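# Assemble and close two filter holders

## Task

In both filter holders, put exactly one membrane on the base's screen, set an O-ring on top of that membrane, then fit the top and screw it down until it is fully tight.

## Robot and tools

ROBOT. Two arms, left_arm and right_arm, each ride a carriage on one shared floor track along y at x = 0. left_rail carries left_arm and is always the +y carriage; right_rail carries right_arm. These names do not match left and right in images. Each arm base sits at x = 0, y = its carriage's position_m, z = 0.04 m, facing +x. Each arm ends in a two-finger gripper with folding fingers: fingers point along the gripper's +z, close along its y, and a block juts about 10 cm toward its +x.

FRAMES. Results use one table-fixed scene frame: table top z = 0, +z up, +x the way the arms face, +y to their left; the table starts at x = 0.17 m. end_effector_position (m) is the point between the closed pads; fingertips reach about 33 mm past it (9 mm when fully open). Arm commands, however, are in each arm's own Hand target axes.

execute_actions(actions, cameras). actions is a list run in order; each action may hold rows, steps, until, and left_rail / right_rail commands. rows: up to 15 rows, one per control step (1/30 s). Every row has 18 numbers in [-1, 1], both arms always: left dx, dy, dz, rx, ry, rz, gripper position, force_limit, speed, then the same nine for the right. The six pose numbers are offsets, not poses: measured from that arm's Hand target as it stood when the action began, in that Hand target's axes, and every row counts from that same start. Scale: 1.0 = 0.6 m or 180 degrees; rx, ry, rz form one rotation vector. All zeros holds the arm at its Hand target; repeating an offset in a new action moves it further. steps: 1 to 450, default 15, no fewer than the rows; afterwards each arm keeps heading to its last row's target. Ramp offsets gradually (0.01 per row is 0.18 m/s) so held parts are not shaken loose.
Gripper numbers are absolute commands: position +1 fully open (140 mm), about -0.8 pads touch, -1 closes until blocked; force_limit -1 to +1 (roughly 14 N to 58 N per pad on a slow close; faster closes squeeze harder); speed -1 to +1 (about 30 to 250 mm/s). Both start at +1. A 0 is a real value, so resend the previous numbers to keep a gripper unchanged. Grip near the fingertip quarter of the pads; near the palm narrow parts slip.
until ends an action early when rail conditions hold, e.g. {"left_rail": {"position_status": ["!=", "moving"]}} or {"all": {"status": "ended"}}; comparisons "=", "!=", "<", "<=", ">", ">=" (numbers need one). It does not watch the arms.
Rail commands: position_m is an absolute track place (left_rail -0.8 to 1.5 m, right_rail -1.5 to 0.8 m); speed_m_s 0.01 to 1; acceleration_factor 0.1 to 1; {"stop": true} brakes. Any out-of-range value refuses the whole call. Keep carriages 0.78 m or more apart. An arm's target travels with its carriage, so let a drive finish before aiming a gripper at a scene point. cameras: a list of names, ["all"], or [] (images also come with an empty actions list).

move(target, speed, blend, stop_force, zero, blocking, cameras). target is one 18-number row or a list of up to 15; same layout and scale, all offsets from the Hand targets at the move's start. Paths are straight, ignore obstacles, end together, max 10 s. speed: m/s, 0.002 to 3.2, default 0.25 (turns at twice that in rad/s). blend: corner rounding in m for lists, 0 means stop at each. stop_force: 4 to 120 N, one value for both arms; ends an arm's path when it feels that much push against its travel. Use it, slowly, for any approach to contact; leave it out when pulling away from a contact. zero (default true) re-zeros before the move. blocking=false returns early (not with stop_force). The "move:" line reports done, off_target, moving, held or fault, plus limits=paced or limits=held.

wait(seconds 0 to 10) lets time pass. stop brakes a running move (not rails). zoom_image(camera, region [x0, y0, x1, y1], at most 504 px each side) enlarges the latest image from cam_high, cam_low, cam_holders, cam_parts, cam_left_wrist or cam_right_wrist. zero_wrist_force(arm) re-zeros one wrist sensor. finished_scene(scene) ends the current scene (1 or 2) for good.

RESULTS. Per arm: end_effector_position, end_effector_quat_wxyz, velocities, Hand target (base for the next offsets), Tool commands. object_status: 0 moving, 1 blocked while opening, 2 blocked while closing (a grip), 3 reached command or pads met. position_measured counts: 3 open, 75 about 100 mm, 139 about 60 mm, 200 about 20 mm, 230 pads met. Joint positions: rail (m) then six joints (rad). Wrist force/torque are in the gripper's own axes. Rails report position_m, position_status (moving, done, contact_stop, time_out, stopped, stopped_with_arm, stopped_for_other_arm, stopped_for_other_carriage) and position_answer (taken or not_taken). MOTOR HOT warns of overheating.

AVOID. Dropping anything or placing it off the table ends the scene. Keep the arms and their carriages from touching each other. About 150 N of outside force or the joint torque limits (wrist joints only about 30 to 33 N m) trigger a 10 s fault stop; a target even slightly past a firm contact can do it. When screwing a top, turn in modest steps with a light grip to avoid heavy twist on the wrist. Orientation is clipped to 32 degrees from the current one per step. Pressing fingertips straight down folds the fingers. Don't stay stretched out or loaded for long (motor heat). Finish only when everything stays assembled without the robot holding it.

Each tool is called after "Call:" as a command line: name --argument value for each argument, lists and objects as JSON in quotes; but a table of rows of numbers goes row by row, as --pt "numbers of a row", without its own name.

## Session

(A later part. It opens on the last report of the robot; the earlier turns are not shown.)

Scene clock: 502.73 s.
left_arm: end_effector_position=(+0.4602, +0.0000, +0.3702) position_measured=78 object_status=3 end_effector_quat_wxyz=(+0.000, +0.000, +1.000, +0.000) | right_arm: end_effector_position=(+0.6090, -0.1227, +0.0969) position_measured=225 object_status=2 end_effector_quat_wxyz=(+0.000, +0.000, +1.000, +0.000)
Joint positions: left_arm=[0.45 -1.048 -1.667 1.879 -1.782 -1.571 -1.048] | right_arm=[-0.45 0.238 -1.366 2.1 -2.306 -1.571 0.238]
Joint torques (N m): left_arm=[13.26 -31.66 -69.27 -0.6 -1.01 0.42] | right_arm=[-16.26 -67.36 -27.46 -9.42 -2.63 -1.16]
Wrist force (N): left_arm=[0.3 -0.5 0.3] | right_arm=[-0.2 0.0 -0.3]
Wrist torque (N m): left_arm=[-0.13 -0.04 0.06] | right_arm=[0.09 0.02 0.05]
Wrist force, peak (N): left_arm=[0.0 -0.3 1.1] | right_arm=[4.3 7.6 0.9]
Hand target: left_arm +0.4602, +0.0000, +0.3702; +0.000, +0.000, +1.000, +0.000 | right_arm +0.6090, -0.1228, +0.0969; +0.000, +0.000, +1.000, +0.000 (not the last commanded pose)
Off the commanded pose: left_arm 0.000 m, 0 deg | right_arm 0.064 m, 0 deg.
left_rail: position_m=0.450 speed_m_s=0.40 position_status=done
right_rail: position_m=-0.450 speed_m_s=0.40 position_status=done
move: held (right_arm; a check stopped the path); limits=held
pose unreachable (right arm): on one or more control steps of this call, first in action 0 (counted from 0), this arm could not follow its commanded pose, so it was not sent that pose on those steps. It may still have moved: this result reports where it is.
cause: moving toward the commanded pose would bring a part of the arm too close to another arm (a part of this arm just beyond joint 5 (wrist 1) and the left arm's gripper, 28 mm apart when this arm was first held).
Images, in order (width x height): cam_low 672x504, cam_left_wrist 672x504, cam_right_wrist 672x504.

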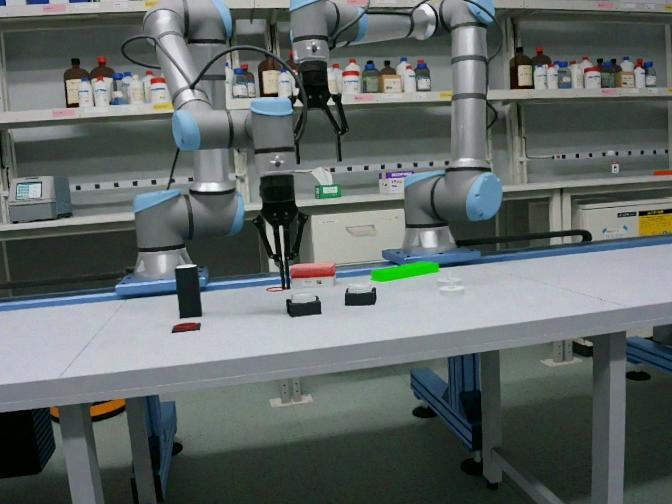

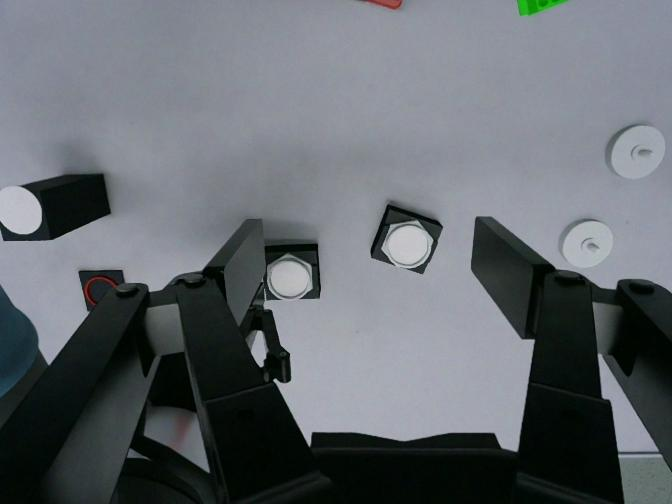

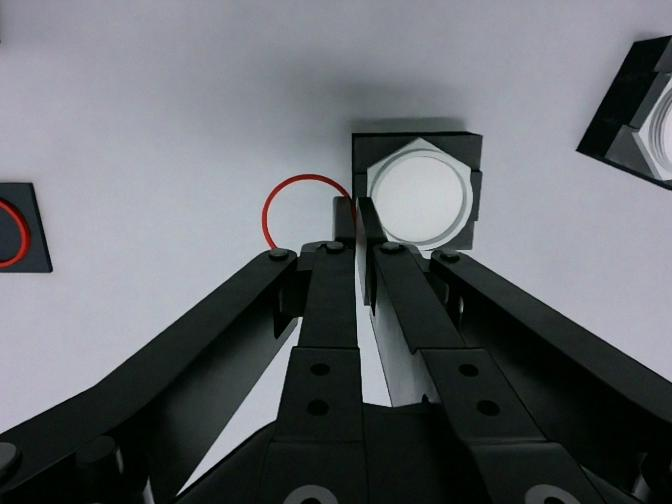

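Call:
move --pt "0 0.45 -0.083 0 0 0 0.4 -1 -1 0 0 0 0 0 0 -1 -1 -1" --pt "0 0.45 -0.083 0 0 0 0.4 -1 -1 0.0092 0.1068 0 0 0 0 -1 -1 -1" --speed '[0.3,0.1]' --cameras '["cam_right_wrist", "cam_low", "cam_holders"]'

Call:
zoom_image --camera "cam_right_wrist" --region '[230, 130, 430, 290]'

Call:
zoom_image --camera "cam_holders" --region '[380, 180, 560, 320]'

Call:
zoom_image --camera "cam_low" --region '[260, 250, 350, 330]'

Scene clock: 511.30 s.
left_arm: end_effector_position=(+0.4602, +0.2700, +0.4200) position_measured=78 object_status=3 end_effector_quat_wxyz=(+0.000, +0.000, +1.000, +0.000) | right_arm: end_effector_position=(+0.6034, -0.0589, +0.0969) position_measured=225 object_status=2 end_effector_quat_wxyz=(+0.000, +0.000, +1.000, +0.000)
Joint positions: left_arm=[0.45 -0.733 -1.953 2.003 -1.621 -1.571 -0.733] | right_arm=[-0.45 0.33 -1.326 2.048 -2.294 -1.571 0.33]
Joint torques (N m): left_arm=[20.18 -23.27 -70.69 -0.49 -1.79 2.39] | right_arm=[14.54 -43.48 -52.57 -0.3 -2.89 2.58]
Wrist force (N): left_arm=[0.0 -0.5 0.8] | right_arm=[0.5 -0.3 -0.1]
Wrist torque (N m): left_arm=[-0.11 0.02 -0.06] | right_arm=[0.03 -0.09 -0.04]
Wrist force, peak (N): left_arm=[0.0 -2.8 1.4] | right_arm=[-0.4 -1.5 -0.5]
Hand target: left_arm +0.4602, +0.2700, +0.4200; +0.000, +0.000, +1.000, +0.000 | right_arm +0.6034, -0.0588, +0.0969; +0.000, +0.000, +1.000, +0.000
Off the commanded pose: left_arm 0.000 m, 0 deg | right_arm 0.000 m, 0 deg.
left_rail: position_m=0.450 speed_m_s=0.40 position_status=done
right_rail: position_m=-0.450 speed_m_s=0.40 position_status=done
move: done
Images, in order (width x height): cam_low 672x504, cam_holders 672x504, cam_right_wrist 672x504.

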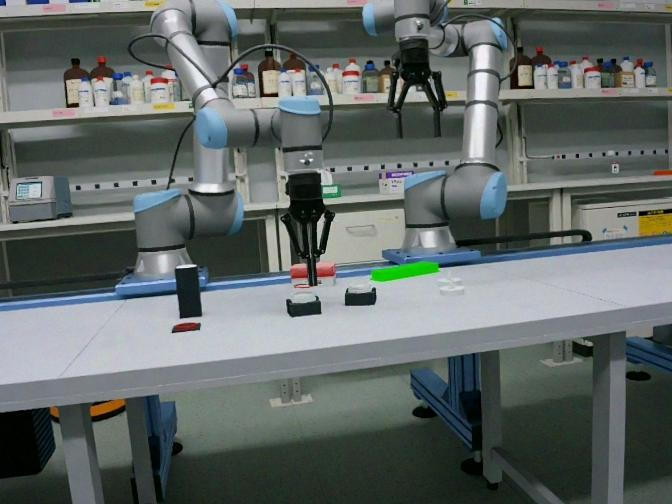

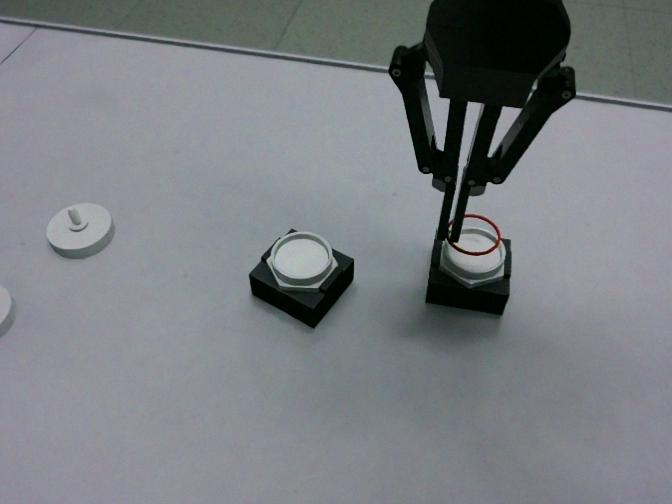

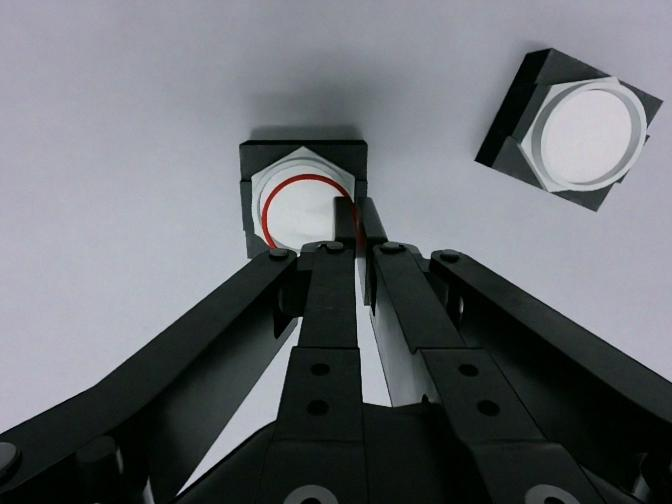

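Scaled by 2.520 from the camera's 672x504 image, which has a finer 960x720 frame.

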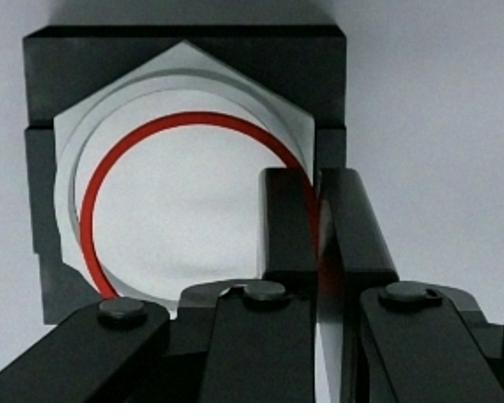

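Scaled by 2.800 from the camera's 672x504 image, which has a finer 960x720 frame.

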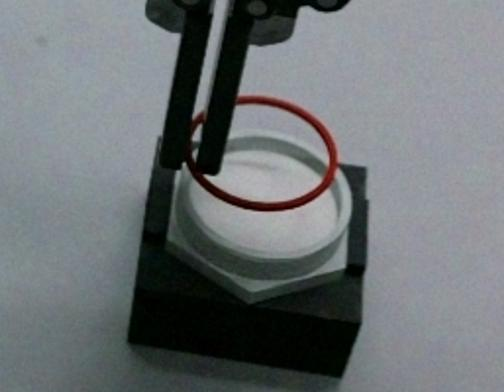

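Scaled by 5.600 from the camera's 672x504 image, which has a finer 960x720 frame.

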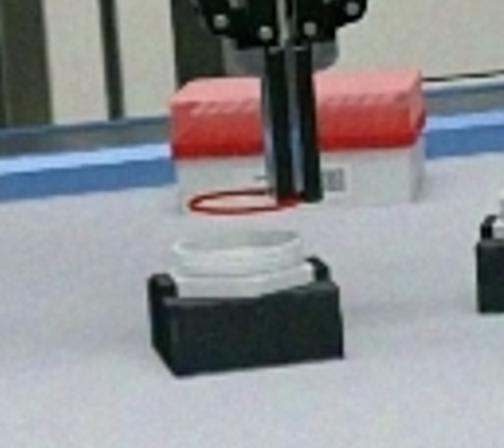

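Call:
move --target '[0,0,0,0,0,0,0.4,-1,-1,0.0027,-0.0052,0.015,0,0,0,-1,-1,-1]' --speed 0.05 --cameras '["cam_right_wrist", "cam_low", "cam_holders"]'

Call:
zoom_image --camera "cam_right_wrist" --region '[235, 135, 365, 265]'

Call:
zoom_image --camera "cam_holders" --region '[400, 190, 540, 310]'

Call:
zoom_image --camera "cam_low" --region '[270, 260, 340, 330]'

Scene clock: 521.33 s.
left_arm: end_effector_position=(+0.4602, +0.2700, +0.4200) position_measured=78 object_status=3 end_effector_quat_wxyz=(+0.000, +0.000, +1.000, +0.000) | right_arm: end_effector_position=(+0.6018, -0.0618, +0.0880) position_measured=225 object_status=2 end_effector_quat_wxyz=(+0.000, +0.000, +1.000, +0.000)
Joint positions: left_arm=[0.45 -0.733 -1.953 2.003 -1.621 -1.571 -0.733] | right_arm=[-0.45 0.327 -1.319 2.059 -2.312 -1.571 0.326]
Joint torques (N m): left_arm=[20.06 -24.53 -70.36 -0.26 -1.96 2.19] | right_arm=[-14.67 -46.34 -27.57 -9.43 -3.08 -1.06]
Wrist force (N): left_arm=[-0.6 -0.3 0.9] | right_arm=[0.3 -0.2 -0.5]
Wrist torque (N m): left_arm=[-0.05 0.15 -0.06] | right_arm=[0.05 -0.04 -0.02]
Wrist force, peak (N): left_arm=[-0.8 -0.5 1.2] | right_arm=[0.3 -0.5 -0.7]
Hand target: left_arm +0.4602, +0.2700, +0.4200; +0.000, +0.000, +1.000, +0.000 | right_arm +0.6018, -0.0618, +0.0879; +0.000, +0.000, +1.000, +0.000
Off the commanded pose: left_arm 0.000 m, 0 deg | right_arm 0.000 m, 0 deg.
left_rail: position_m=0.450 speed_m_s=0.40 position_status=done
right_rail: position_m=-0.450 speed_m_s=0.40 position_status=done
move: done
Images, in order (width x height): cam_low 672x504, cam_holders 672x504, cam_right_wrist 672x504.

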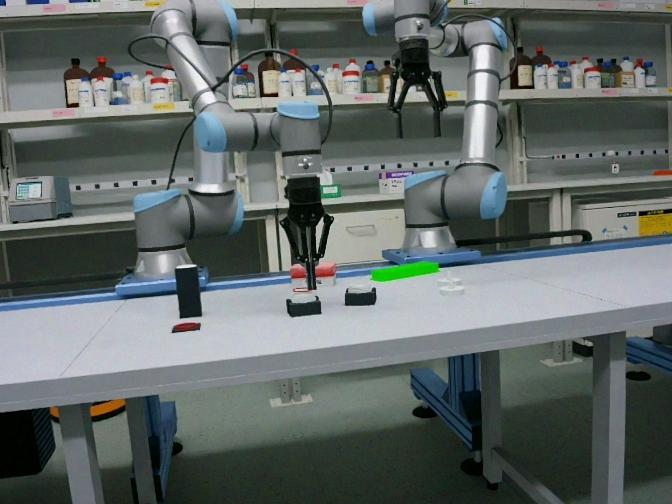

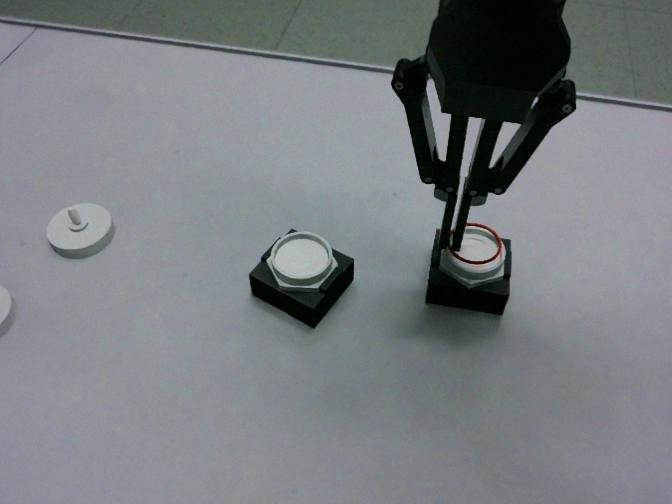

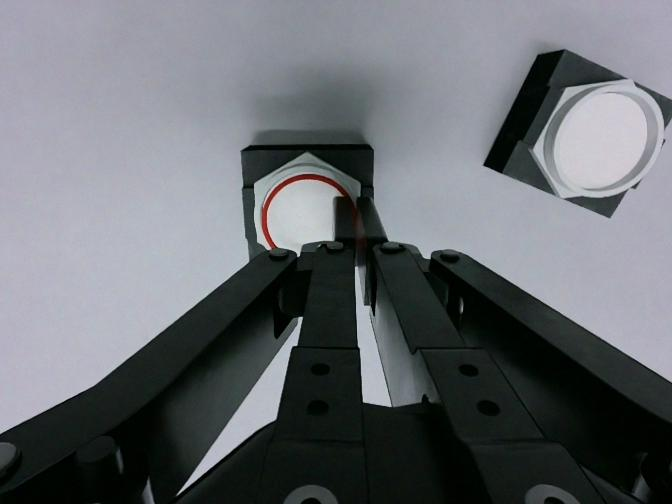

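Scaled by 3.877 from the camera's 672x504 image, which has a finer 960x720 frame.

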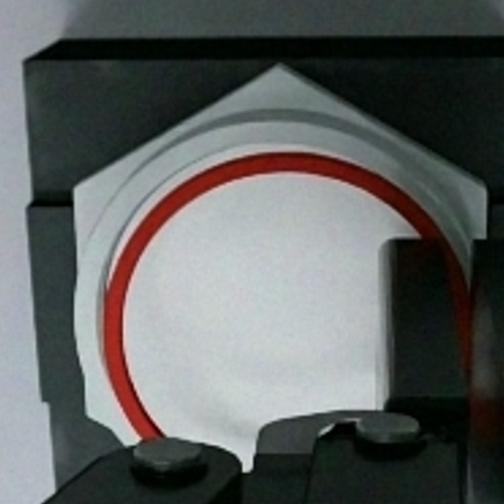

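Scaled by 3.600 from the camera's 672x504 image, which has a finer 960x720 frame.

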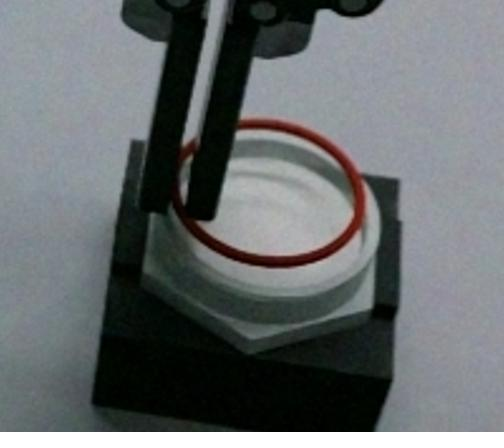

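Scaled by 7.200 from the camera's 672x504 image, which has a finer 960x720 frame.

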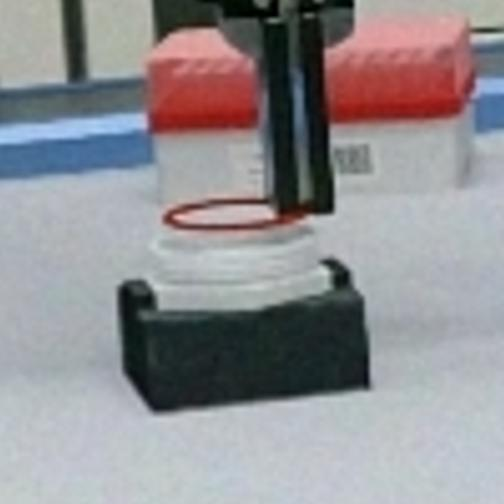

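Call:
move --pt "0 0 0 0 0 0 0.4 -1 -1 0.0017 0.0005 0 0 0 0 -1 -1 -1" --pt "0 0 0 0 0 0 0.4 -1 -1 0.0017 0.0005 0.0102 0 0 0 -1 -1 -1" --speed 0.012 --stop_force 4 --cameras '["cam_right_wrist", "cam_low", "cam_holders"]'

Call:
zoom_image --camera "cam_right_wrist" --region '[235, 135, 365, 265]'

Call:
zoom_image --camera "cam_holders" --region '[400, 190, 540, 310]'

Call:
zoom_image --camera "cam_low" --region '[270, 260, 340, 330]'

Scene clock: 533.60 s.
left_arm: end_effector_position=(+0.4602, +0.2700, +0.4200) position_measured=78 object_status=3 end_effector_quat_wxyz=(+0.000, +0.000, +1.000, +0.000) | right_arm: end_effector_position=(+0.6008, -0.0615, +0.0818) position_measured=225 object_status=2 end_effector_quat_wxyz=(+0.000, +0.000, +1.000, +0.000)
Joint positions: left_arm=[0.45 -0.733 -1.953 2.003 -1.621 -1.571 -0.733] | right_arm=[-0.45 0.328 -1.312 2.065 -2.324 -1.571 0.327]
Joint torques (N m): left_arm=[19.18 -24.61 -70.92 -0.21 -1.66 1.93] | right_arm=[18.4 -44.65 -26.11 -9.09 0.32 1.18]
Wrist force (N): left_arm=[0.2 -0.4 0.2] | right_arm=[1.2 -0.4 -3.8]
Wrist torque (N m): left_arm=[-0.08 -0.03 -0.07] | right_arm=[-0.04 -0.04 -0.02]
Wrist force, peak (N): left_arm=[0.1 -1.1 0.6] | right_arm=[1.1 -0.2 -4.1]
Hand target: left_arm +0.4602, +0.2700, +0.4200; +0.000, +0.000, +1.000, +0.000 | right_arm +0.6008, -0.0615, +0.0818; +0.000, +0.000, +1.000, +0.000
Off the commanded pose: left_arm 0.000 m, 0 deg | right_arm 0.000 m, 0 deg.
left_rail: position_m=0.450 speed_m_s=0.40 position_status=done
right_rail: position_m=-0.450 speed_m_s=0.40 position_status=done
move: done
Images, in order (width x height): cam_low 672x504, cam_holders 672x504, cam_right_wrist 672x504.

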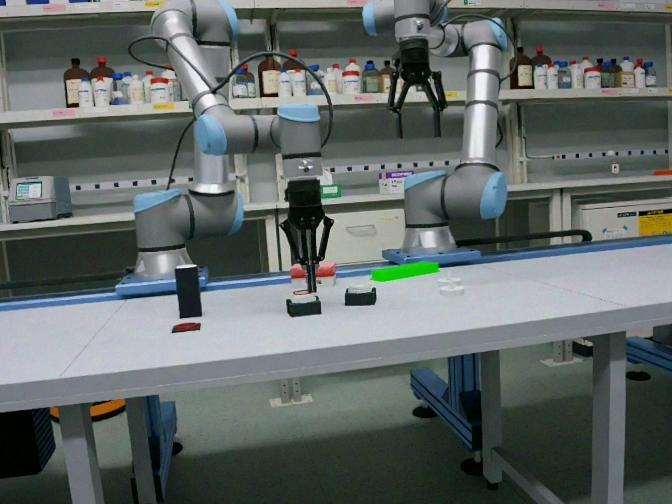

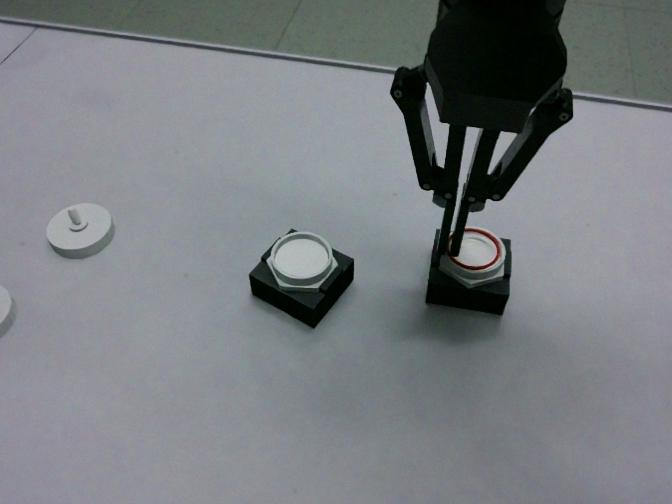

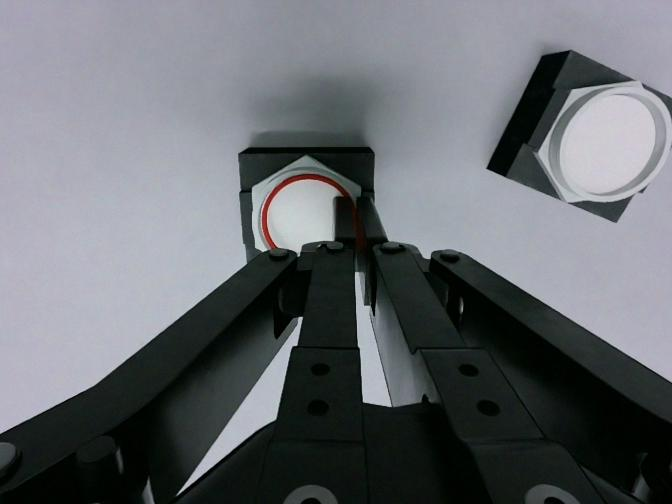

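Scaled by 3.877 from the camera's 672x504 image, which has a finer 960x720 frame.

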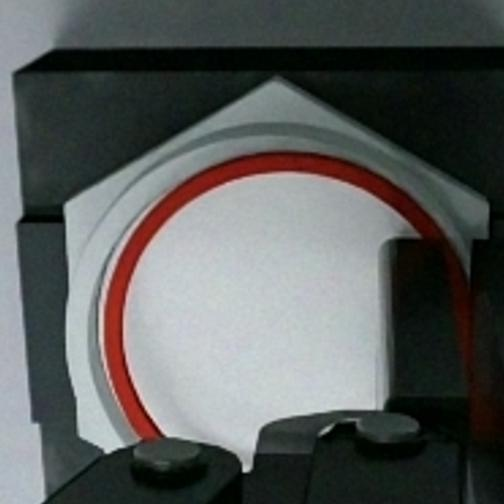

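Scaled by 3.600 from the camera's 672x504 image, which has a finer 960x720 frame.

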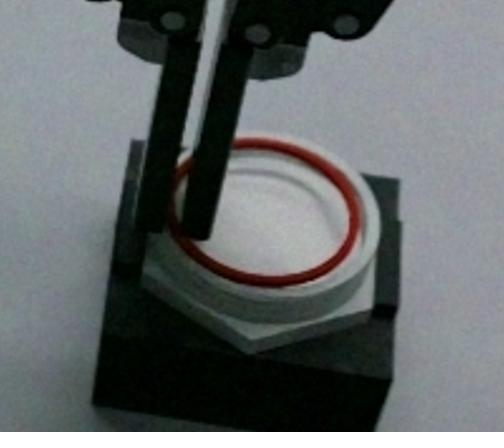

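Scaled by 7.200 from the camera's 672x504 image, which has a finer 960x720 frame.

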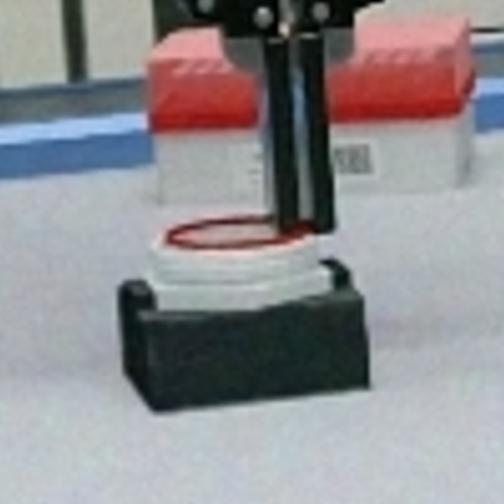

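Call:
move --pt "0 0 0 0 0 0 0.4 -1 -1 0 0 -0.0042 0 0 0 -1 -1 -1" --pt "0 0 0 0 0 0 0.4 -1 -1 -0.0033 0.0013 -0.0042 0 0 0 -1 -1 -1" --speed 0.02

Call:
move --target '[0,0,0,0,0,0,0.4,-1,-1,0,0,0.0045,0,0,0,-1,-1,-1]' --speed 0.01 --stop_force 4 --cameras '["cam_right_wrist", "cam_low", "cam_holders"]'

Call:
zoom_image --camera "cam_right_wrist" --region '[235, 135, 365, 265]'

Call:
zoom_image --camera "cam_holders" --region '[400, 190, 540, 310]'

Call:
zoom_image --camera "cam_low" --region '[270, 260, 340, 330]'

Scene clock: 550.13 s.
left_arm: end_effector_position=(+0.4602, +0.2700, +0.4200) position_measured=78 object_status=3 end_effector_quat_wxyz=(+0.000, +0.000, +1.000, +0.000) | right_arm: end_effector_position=(+0.6027, -0.0608, +0.0843) position_measured=225 object_status=2 end_effector_quat_wxyz=(+0.000, +0.000, +1.000, +0.000)
Joint positions: left_arm=[0.45 -0.733 -1.953 2.003 -1.621 -1.571 -0.733] | right_arm=[-0.45 0.328 -1.313 2.059 -2.319 -1.571 0.327]
Joint torques (N m): left_arm=[20.22 -23.34 -70.96 -0.6 -1.75 1.87] | right_arm=[16.33 -45.75 -51.89 -0.44 2.45 1.23]
Wrist force (N): left_arm=[0.2 -0.5 0.1] | right_arm=[0.2 -0.5 -0.4]
Wrist torque (N m): left_arm=[-0.11 -0.01 -0.06] | right_arm=[-0.01 -0.02 -0.02]
Wrist force, peak (N): left_arm=[-0.4 -0.7 1.1] | right_arm=[1.2 -0.4 -4.3]
Hand target: left_arm +0.4602, +0.2700, +0.4200; +0.000, +0.000, +1.000, +0.000 | right_arm +0.6028, -0.0608, +0.0843; +0.000, +0.000, +1.000, +0.000
Off the commanded pose: left_arm 0.000 m, 0 deg | right_arm 0.000 m, 0 deg.
left_rail: position_m=0.450 speed_m_s=0.40 position_status=done
right_rail: position_m=-0.450 speed_m_s=0.40 position_status=done
move: done

Scene clock: 551.30 s.
left_arm: end_effector_position=(+0.4602, +0.2700, +0.4200) position_measured=78 object_status=3 end_effector_quat_wxyz=(+0.000, +0.000, +1.000, +0.000) | right_arm: end_effector_position=(+0.6028, -0.0608, +0.0817) position_measured=225 object_status=2 end_effector_quat_wxyz=(+0.000, +0.000, +1.000, +0.000)
Joint positions: left_arm=[0.45 -0.733 -1.953 2.003 -1.621 -1.571 -0.733] | right_arm=[-0.45 0.328 -1.309 2.061 -2.324 -1.571 0.327]
Joint torques (N m): left_arm=[20 -24.44 -70.46 -0.16 -2.02 2.1] | right_arm=[17.28 -53.49 -29.97 -5.87 2.36 1.1]
Wrist force (N): left_arm=[-0.1 -0.3 0.7] | right_arm=[1.3 -0.2 -4.7]
Wrist torque (N m): left_arm=[-0.05 0.05 -0.06] | right_arm=[0.00 -0.02 -0.02]
Wrist force, peak (N): left_arm=[-0.3 -0.3 1.1] | right_arm=[1.0 -0.2 -5.0]
Hand target: left_arm +0.4602, +0.2700, +0.4200; +0.000, +0.000, +1.000, +0.000 | right_arm +0.6028, -0.0608, +0.0817; +0.000, +0.000, +1.000, +0.000
Off the commanded pose: left_arm 0.000 m, 0 deg | right_arm 0.000 m, 0 deg.
left_rail: position_m=0.450 speed_m_s=0.40 position_status=done
right_rail: position_m=-0.450 speed_m_s=0.40 position_status=done
move: contact (right_arm)
Images, in order (width x height): cam_low 672x504, cam_holders 672x504, cam_right_wrist 672x504.

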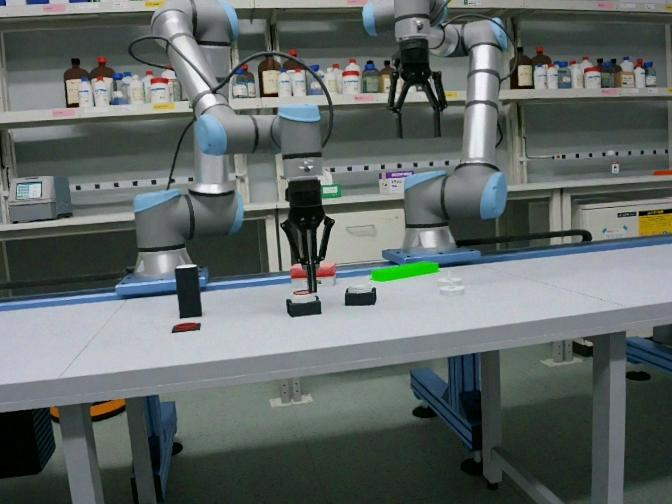

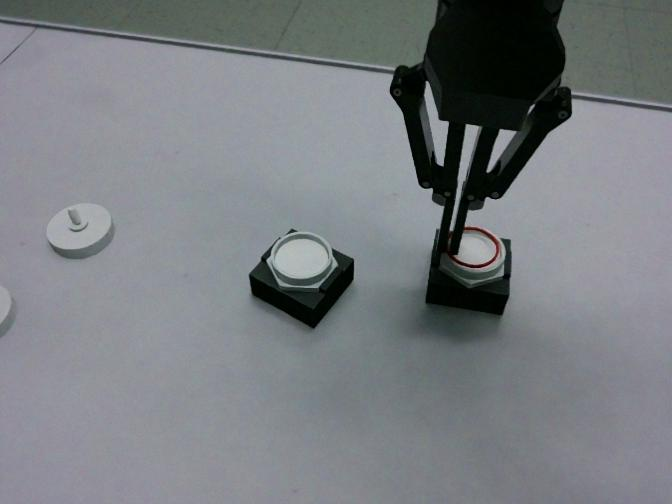

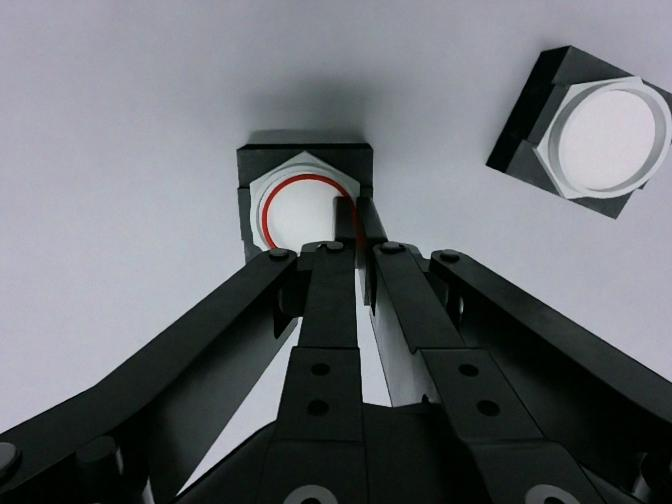

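Scaled by 3.877 from the camera's 672x504 image, which has a finer 960x720 frame.

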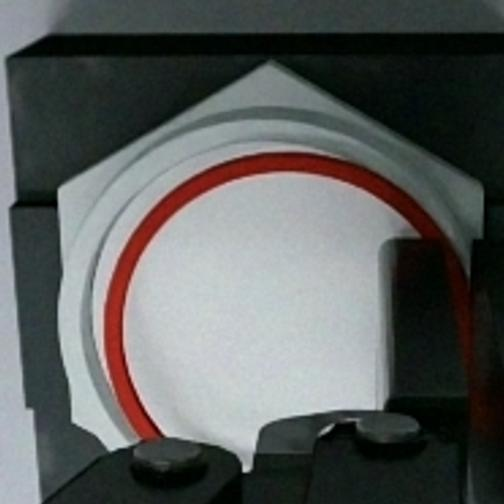

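Scaled by 3.600 from the camera's 672x504 image, which has a finer 960x720 frame.

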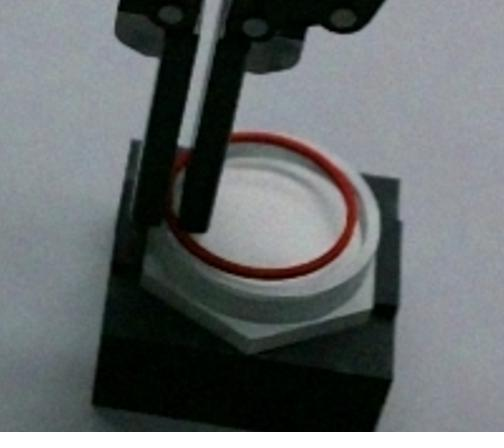

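Scaled by 7.200 from the camera's 672x504 image, which has a finer 960x720 frame.

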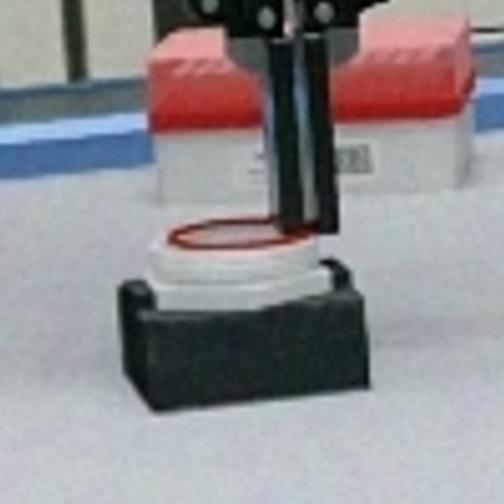

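Call:
execute_actions --actions '[{"rows":[[0,0,0,0,0,0,0.4,-1,-1,0,0,-0.0004,0,0,0,-1,-1,-1]],"steps":8},{"rows":[[0,0,0,0,0,0,0.4,-1,-1,0,0,0,0,0,0,-0.66,-1,-1]],"steps":20}]' --cameras '["cam_right_wrist", "cam_low", "cam_holders"]'

Call:
zoom_image --camera "cam_right_wrist" --region '[235, 135, 365, 265]'

Call:
zoom_image --camera "cam_holders" --region '[400, 190, 540, 310]'

Scene clock: 558.50 s.
left_arm: end_effector_position=(+0.4602, +0.2700, +0.4200) position_measured=78 object_status=3 end_effector_quat_wxyz=(+0.000, +0.000, +1.000, +0.000) | right_arm: end_effector_position=(+0.6028, -0.0608, +0.0820) position_measured=213 object_status=3 end_effector_quat_wxyz=(+0.000, +0.000, +1.000, +0.000)
Joint positions: left_arm=[0.45 -0.733 -1.953 2.003 -1.621 -1.571 -0.733] | right_arm=[-0.45 0.328 -1.309 2.061 -2.323 -1.571 0.327]
Joint torques (N m): left_arm=[19.4 -23.29 -71.5 -0.56 -1.66 1.77] | right_arm=[14.54 -69.97 -51.09 -0.29 1.97 1.23]
Wrist force (N): left_arm=[0.0 -0.2 0.7] | right_arm=[0.2 0.0 -0.4]
Wrist torque (N m): left_arm=[-0.04 0.03 -0.06] | right_arm=[0.09 -0.02 -0.02]
Wrist force, peak (N): left_arm=[-0.1 -1.1 0.6] | right_arm=[1.2 -0.1 -5.0]
Hand target: left_arm +0.4602, +0.2700, +0.4200; +0.000, +0.000, +1.000, +0.000 | right_arm +0.6028, -0.0608, +0.0820; +0.000, +0.000, +1.000, +0.000
Off the commanded pose: left_arm 0.000 m, 0 deg | right_arm 0.000 m, 0 deg.
left_rail: position_m=0.450 speed_m_s=0.40 position_status=done
right_rail: position_m=-0.450 speed_m_s=0.40 position_status=done
Images, in order (width x height): cam_low 672x504, cam_holders 672x504, cam_right_wrist 672x504.

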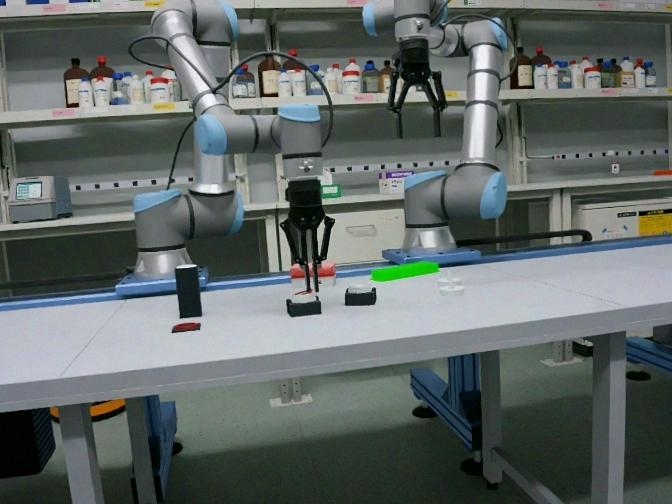

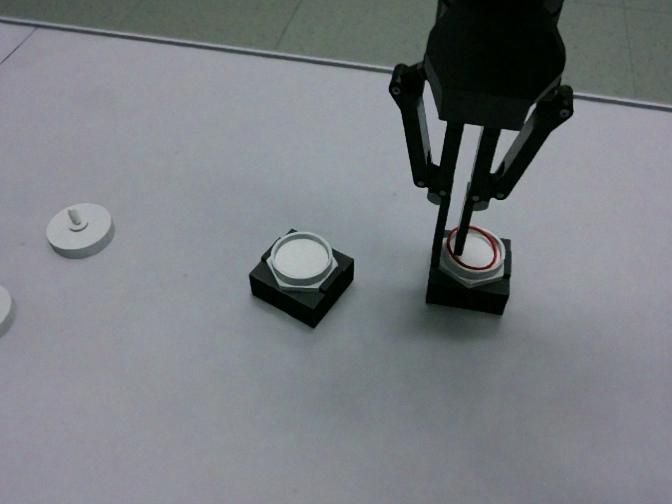

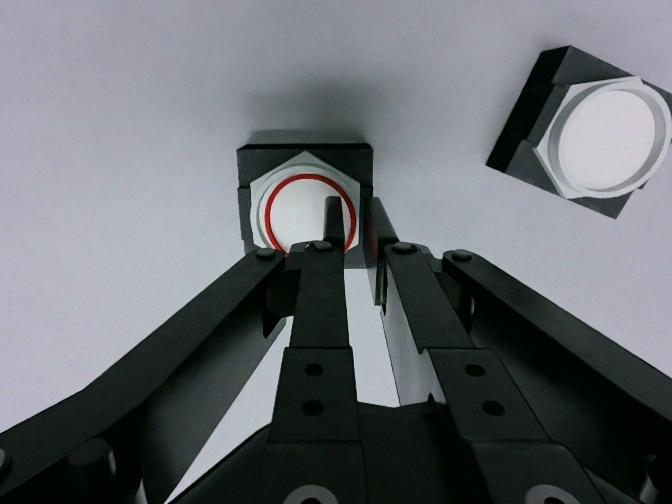

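Scaled by 3.877 from the camera's 672x504 image, which has a finer 960x720 frame.

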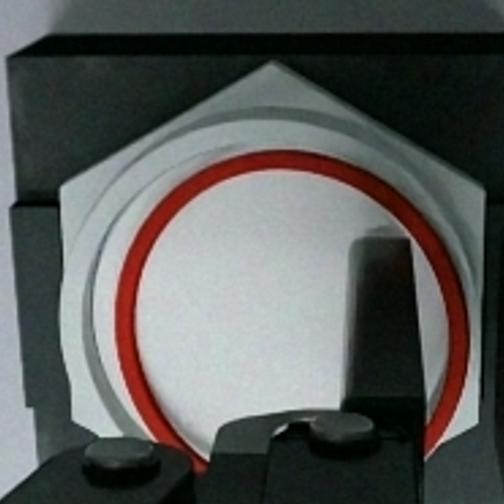

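Scaled by 3.600 from the camera's 672x504 image, which has a finer 960x720 frame.

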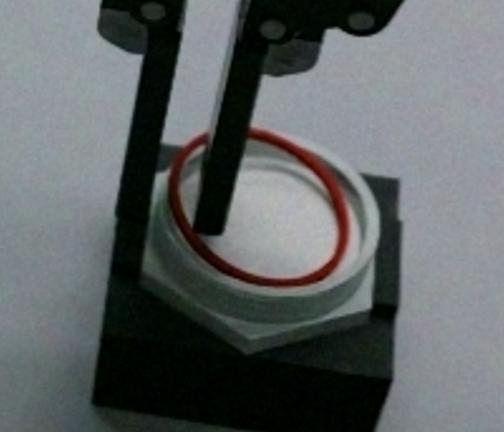

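Call:
move --target '[0,0,0,0,0,0,0.4,-1,-1,0,-0.0165,0,0,0,0,-0.66,-1,-1]' --speed 0.03 --cameras '["cam_right_wrist", "cam_holders", "cam_low"]'

Call:
zoom_image --camera "cam_right_wrist" --region '[235, 135, 365, 265]'

Call:
zoom_image --camera "cam_holders" --region '[400, 190, 540, 310]'

Scene clock: 569.43 s.
left_arm: end_effector_position=(+0.4602, +0.2700, +0.4200) position_measured=78 object_status=3 end_effector_quat_wxyz=(+0.000, +0.000, +1.000, +0.000) | right_arm: end_effector_position=(+0.6028, -0.0705, +0.0820) position_measured=213 object_status=3 end_effector_quat_wxyz=(+0.000, +0.000, +1.000, +0.000)
Joint positions: left_arm=[0.45 -0.733 -1.953 2.003 -1.621 -1.571 -0.733] | right_arm=[-0.45 0.315 -1.317 2.071 -2.326 -1.571 0.314]
Joint torques (N m): left_arm=[21.19 -22.28 -70.54 -0.33 -1.63 1.88] | right_arm=[-15.14 -69.85 -27.5 -9.08 1.75 -0.87]
Wrist force (N): left_arm=[0.2 -1.0 0.7] | right_arm=[0.0 0.3 -1.1]
Wrist torque (N m): left_arm=[-0.21 -0.01 -0.06] | right_arm=[-0.01 0.01 -0.01]
Wrist force, peak (N): left_arm=[-0.1 -0.8 1.0] | right_arm=[0.0 0.2 -1.8]
Hand target: left_arm +0.4602, +0.2700, +0.4200; +0.000, +0.000, +1.000, +0.000 | right_arm +0.6028, -0.0707, +0.0820; +0.000, +0.000, +1.000, +0.000
Off the commanded pose: left_arm 0.000 m, 0 deg | right_arm 0.000 m, 0 deg.
left_rail: position_m=0.450 speed_m_s=0.40 position_status=done
right_rail: position_m=-0.450 speed_m_s=0.40 position_status=done
move: done
Images, in order (width x height): cam_low 672x504, cam_holders 672x504, cam_right_wrist 672x504.

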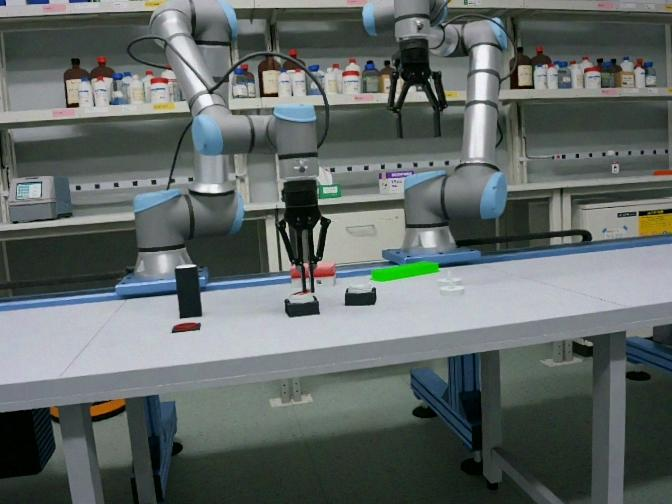

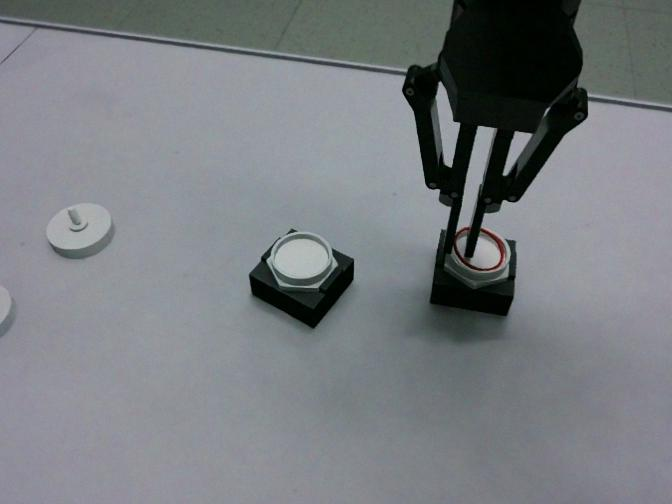

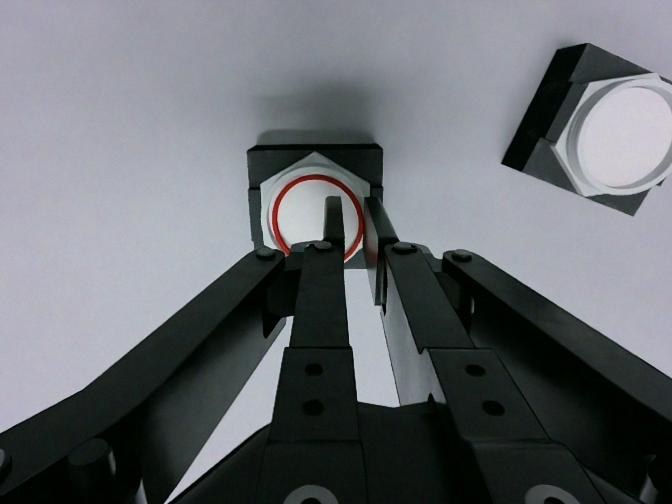

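Scaled by 3.877 from the camera's 672x504 image, which has a finer 960x720 frame.

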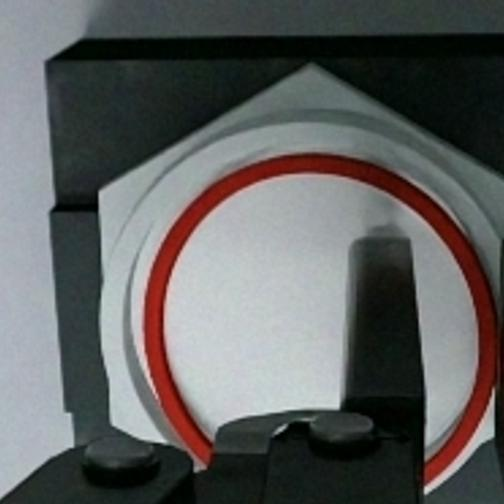

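Scaled by 3.600 from the camera's 672x504 image, which has a finer 960x720 frame.

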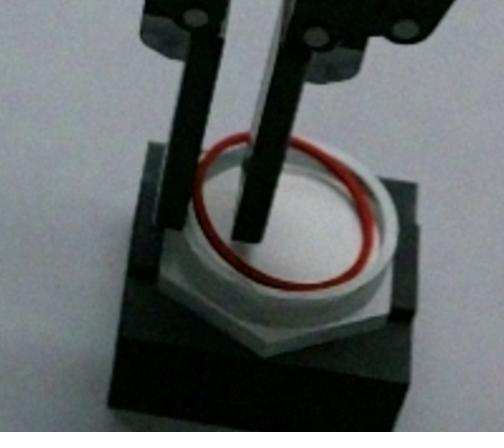

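Call:
move --pt "0 0 0 0 0 0 0.4 -1 -1 0 0.003 0 0 0 0 -0.66 -1 -1" --pt "0 0 0 0 0 0 0.4 -1 -1 0 0.003 -0.05 0 0 0 -0.66 -1 -1" --pt "0 0 0 0 0 0 0.4 -1 -1 0.06 -0.02 -0.08 0 0 0 -0.66 -1 -1" --speed '[0.03,0.1,0.15]' --cameras '["cam_right_wrist", "cam_holders", "cam_low"]'

Call:
zoom_image --camera "cam_right_wrist" --region '[260, 150, 420, 310]'

Call:
zoom_image --camera "cam_holders" --region '[400, 190, 540, 310]'

Call:
zoom_image --camera "cam_low" --region '[270, 260, 340, 330]'

Scene clock: 586.63 s.
left_arm: end_effector_position=(+0.4602, +0.2700, +0.4200) position_measured=78 object_status=3 end_effector_quat_wxyz=(+0.000, +0.000, +1.000, +0.000) | right_arm: end_effector_position=(+0.5669, -0.0827, +0.1299) position_measured=213 object_status=3 end_effector_quat_wxyz=(+0.000, +0.000, +1.000, +0.000)
Joint positions: left_arm=[0.45 -0.733 -1.953 2.003 -1.621 -1.571 -0.733] | right_arm=[-0.45 0.314 -1.43 2.104 -2.246 -1.571 0.313]
Joint torques (N m): left_arm=[18.87 -22.08 -70.01 -0.35 -1.99 2.41] | right_arm=[-15.77 -63.22 -29.29 -0.36 -0.06 -0.97]
Wrist force (N): left_arm=[-0.1 -0.2 0.7] | right_arm=[0.5 -0.4 -0.7]
Wrist torque (N m): left_arm=[-0.03 0.05 -0.06] | right_arm=[0.02 -0.15 0.00]
Wrist force, peak (N): left_arm=[0.5 -0.5 1.1] | right_arm=[1.7 -0.8 -1.4]
Hand target: left_arm +0.4602, +0.2700, +0.4200; +0.000, +0.000, +1.000, +0.000 | right_arm +0.5668, -0.0827, +0.1299; +0.000, +0.000, +1.000, +0.000
Off the commanded pose: left_arm 0.000 m, 0 deg | right_arm 0.000 m, 0 deg.
left_rail: position_m=0.450 speed_m_s=0.40 position_status=done
right_rail: position_m=-0.450 speed_m_s=0.40 position_status=done
move: done
Images, in order (width x height): cam_low 672x504, cam_holders 672x504, cam_right_wrist 672x504.

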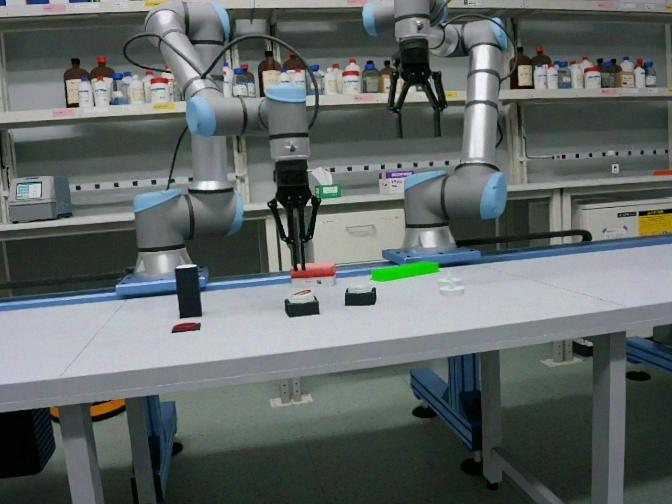

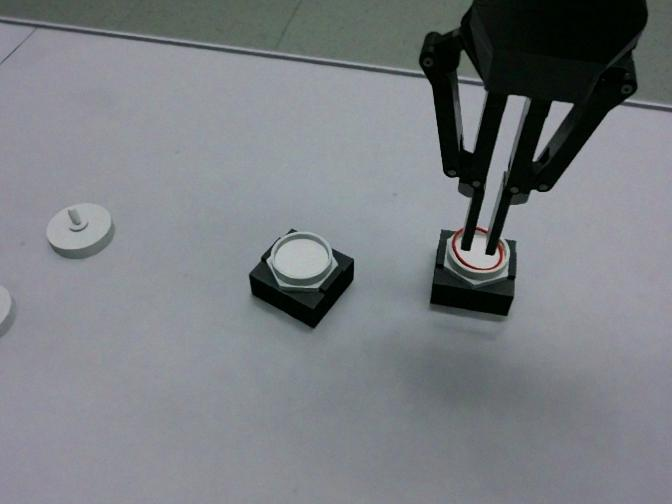

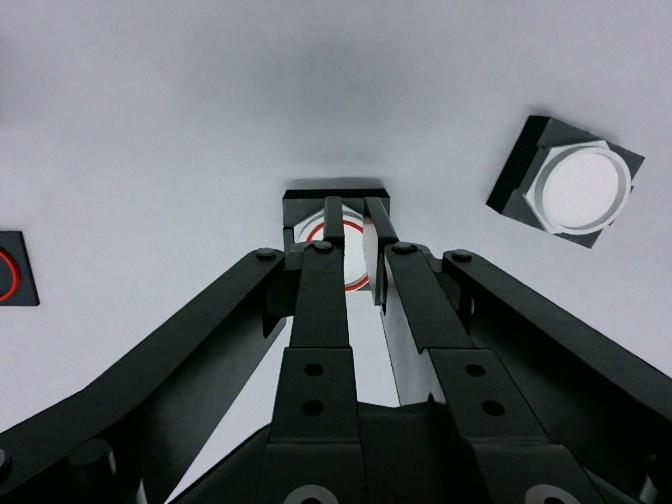

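Scaled by 3.150 from the camera's 672x504 image, which has a finer 960x720 frame.

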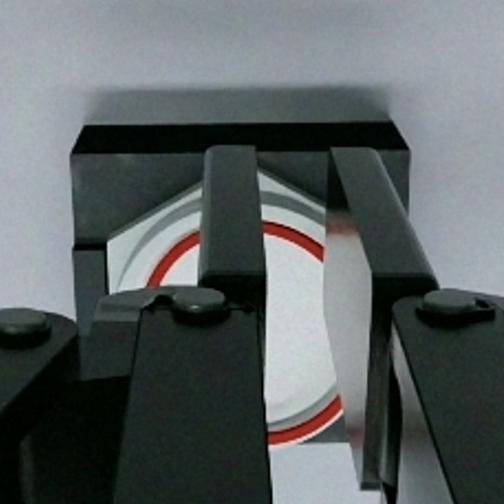

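Scaled by 3.600 from the camera's 672x504 image, which has a finer 960x720 frame.

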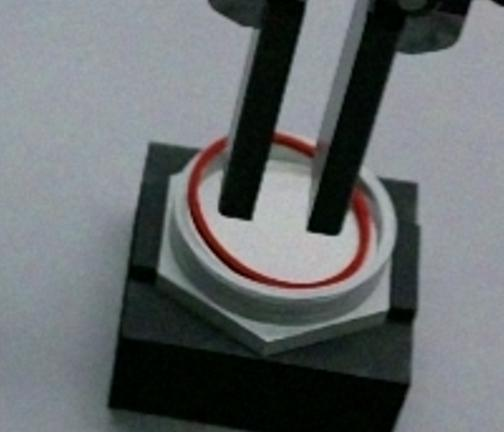

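Scaled by 7.200 from the camera's 672x504 image, which has a finer 960x720 frame.

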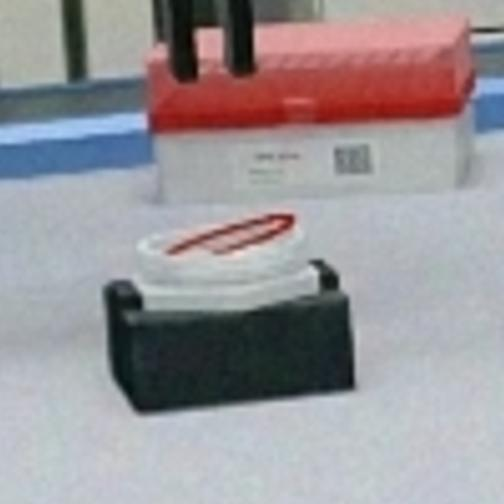

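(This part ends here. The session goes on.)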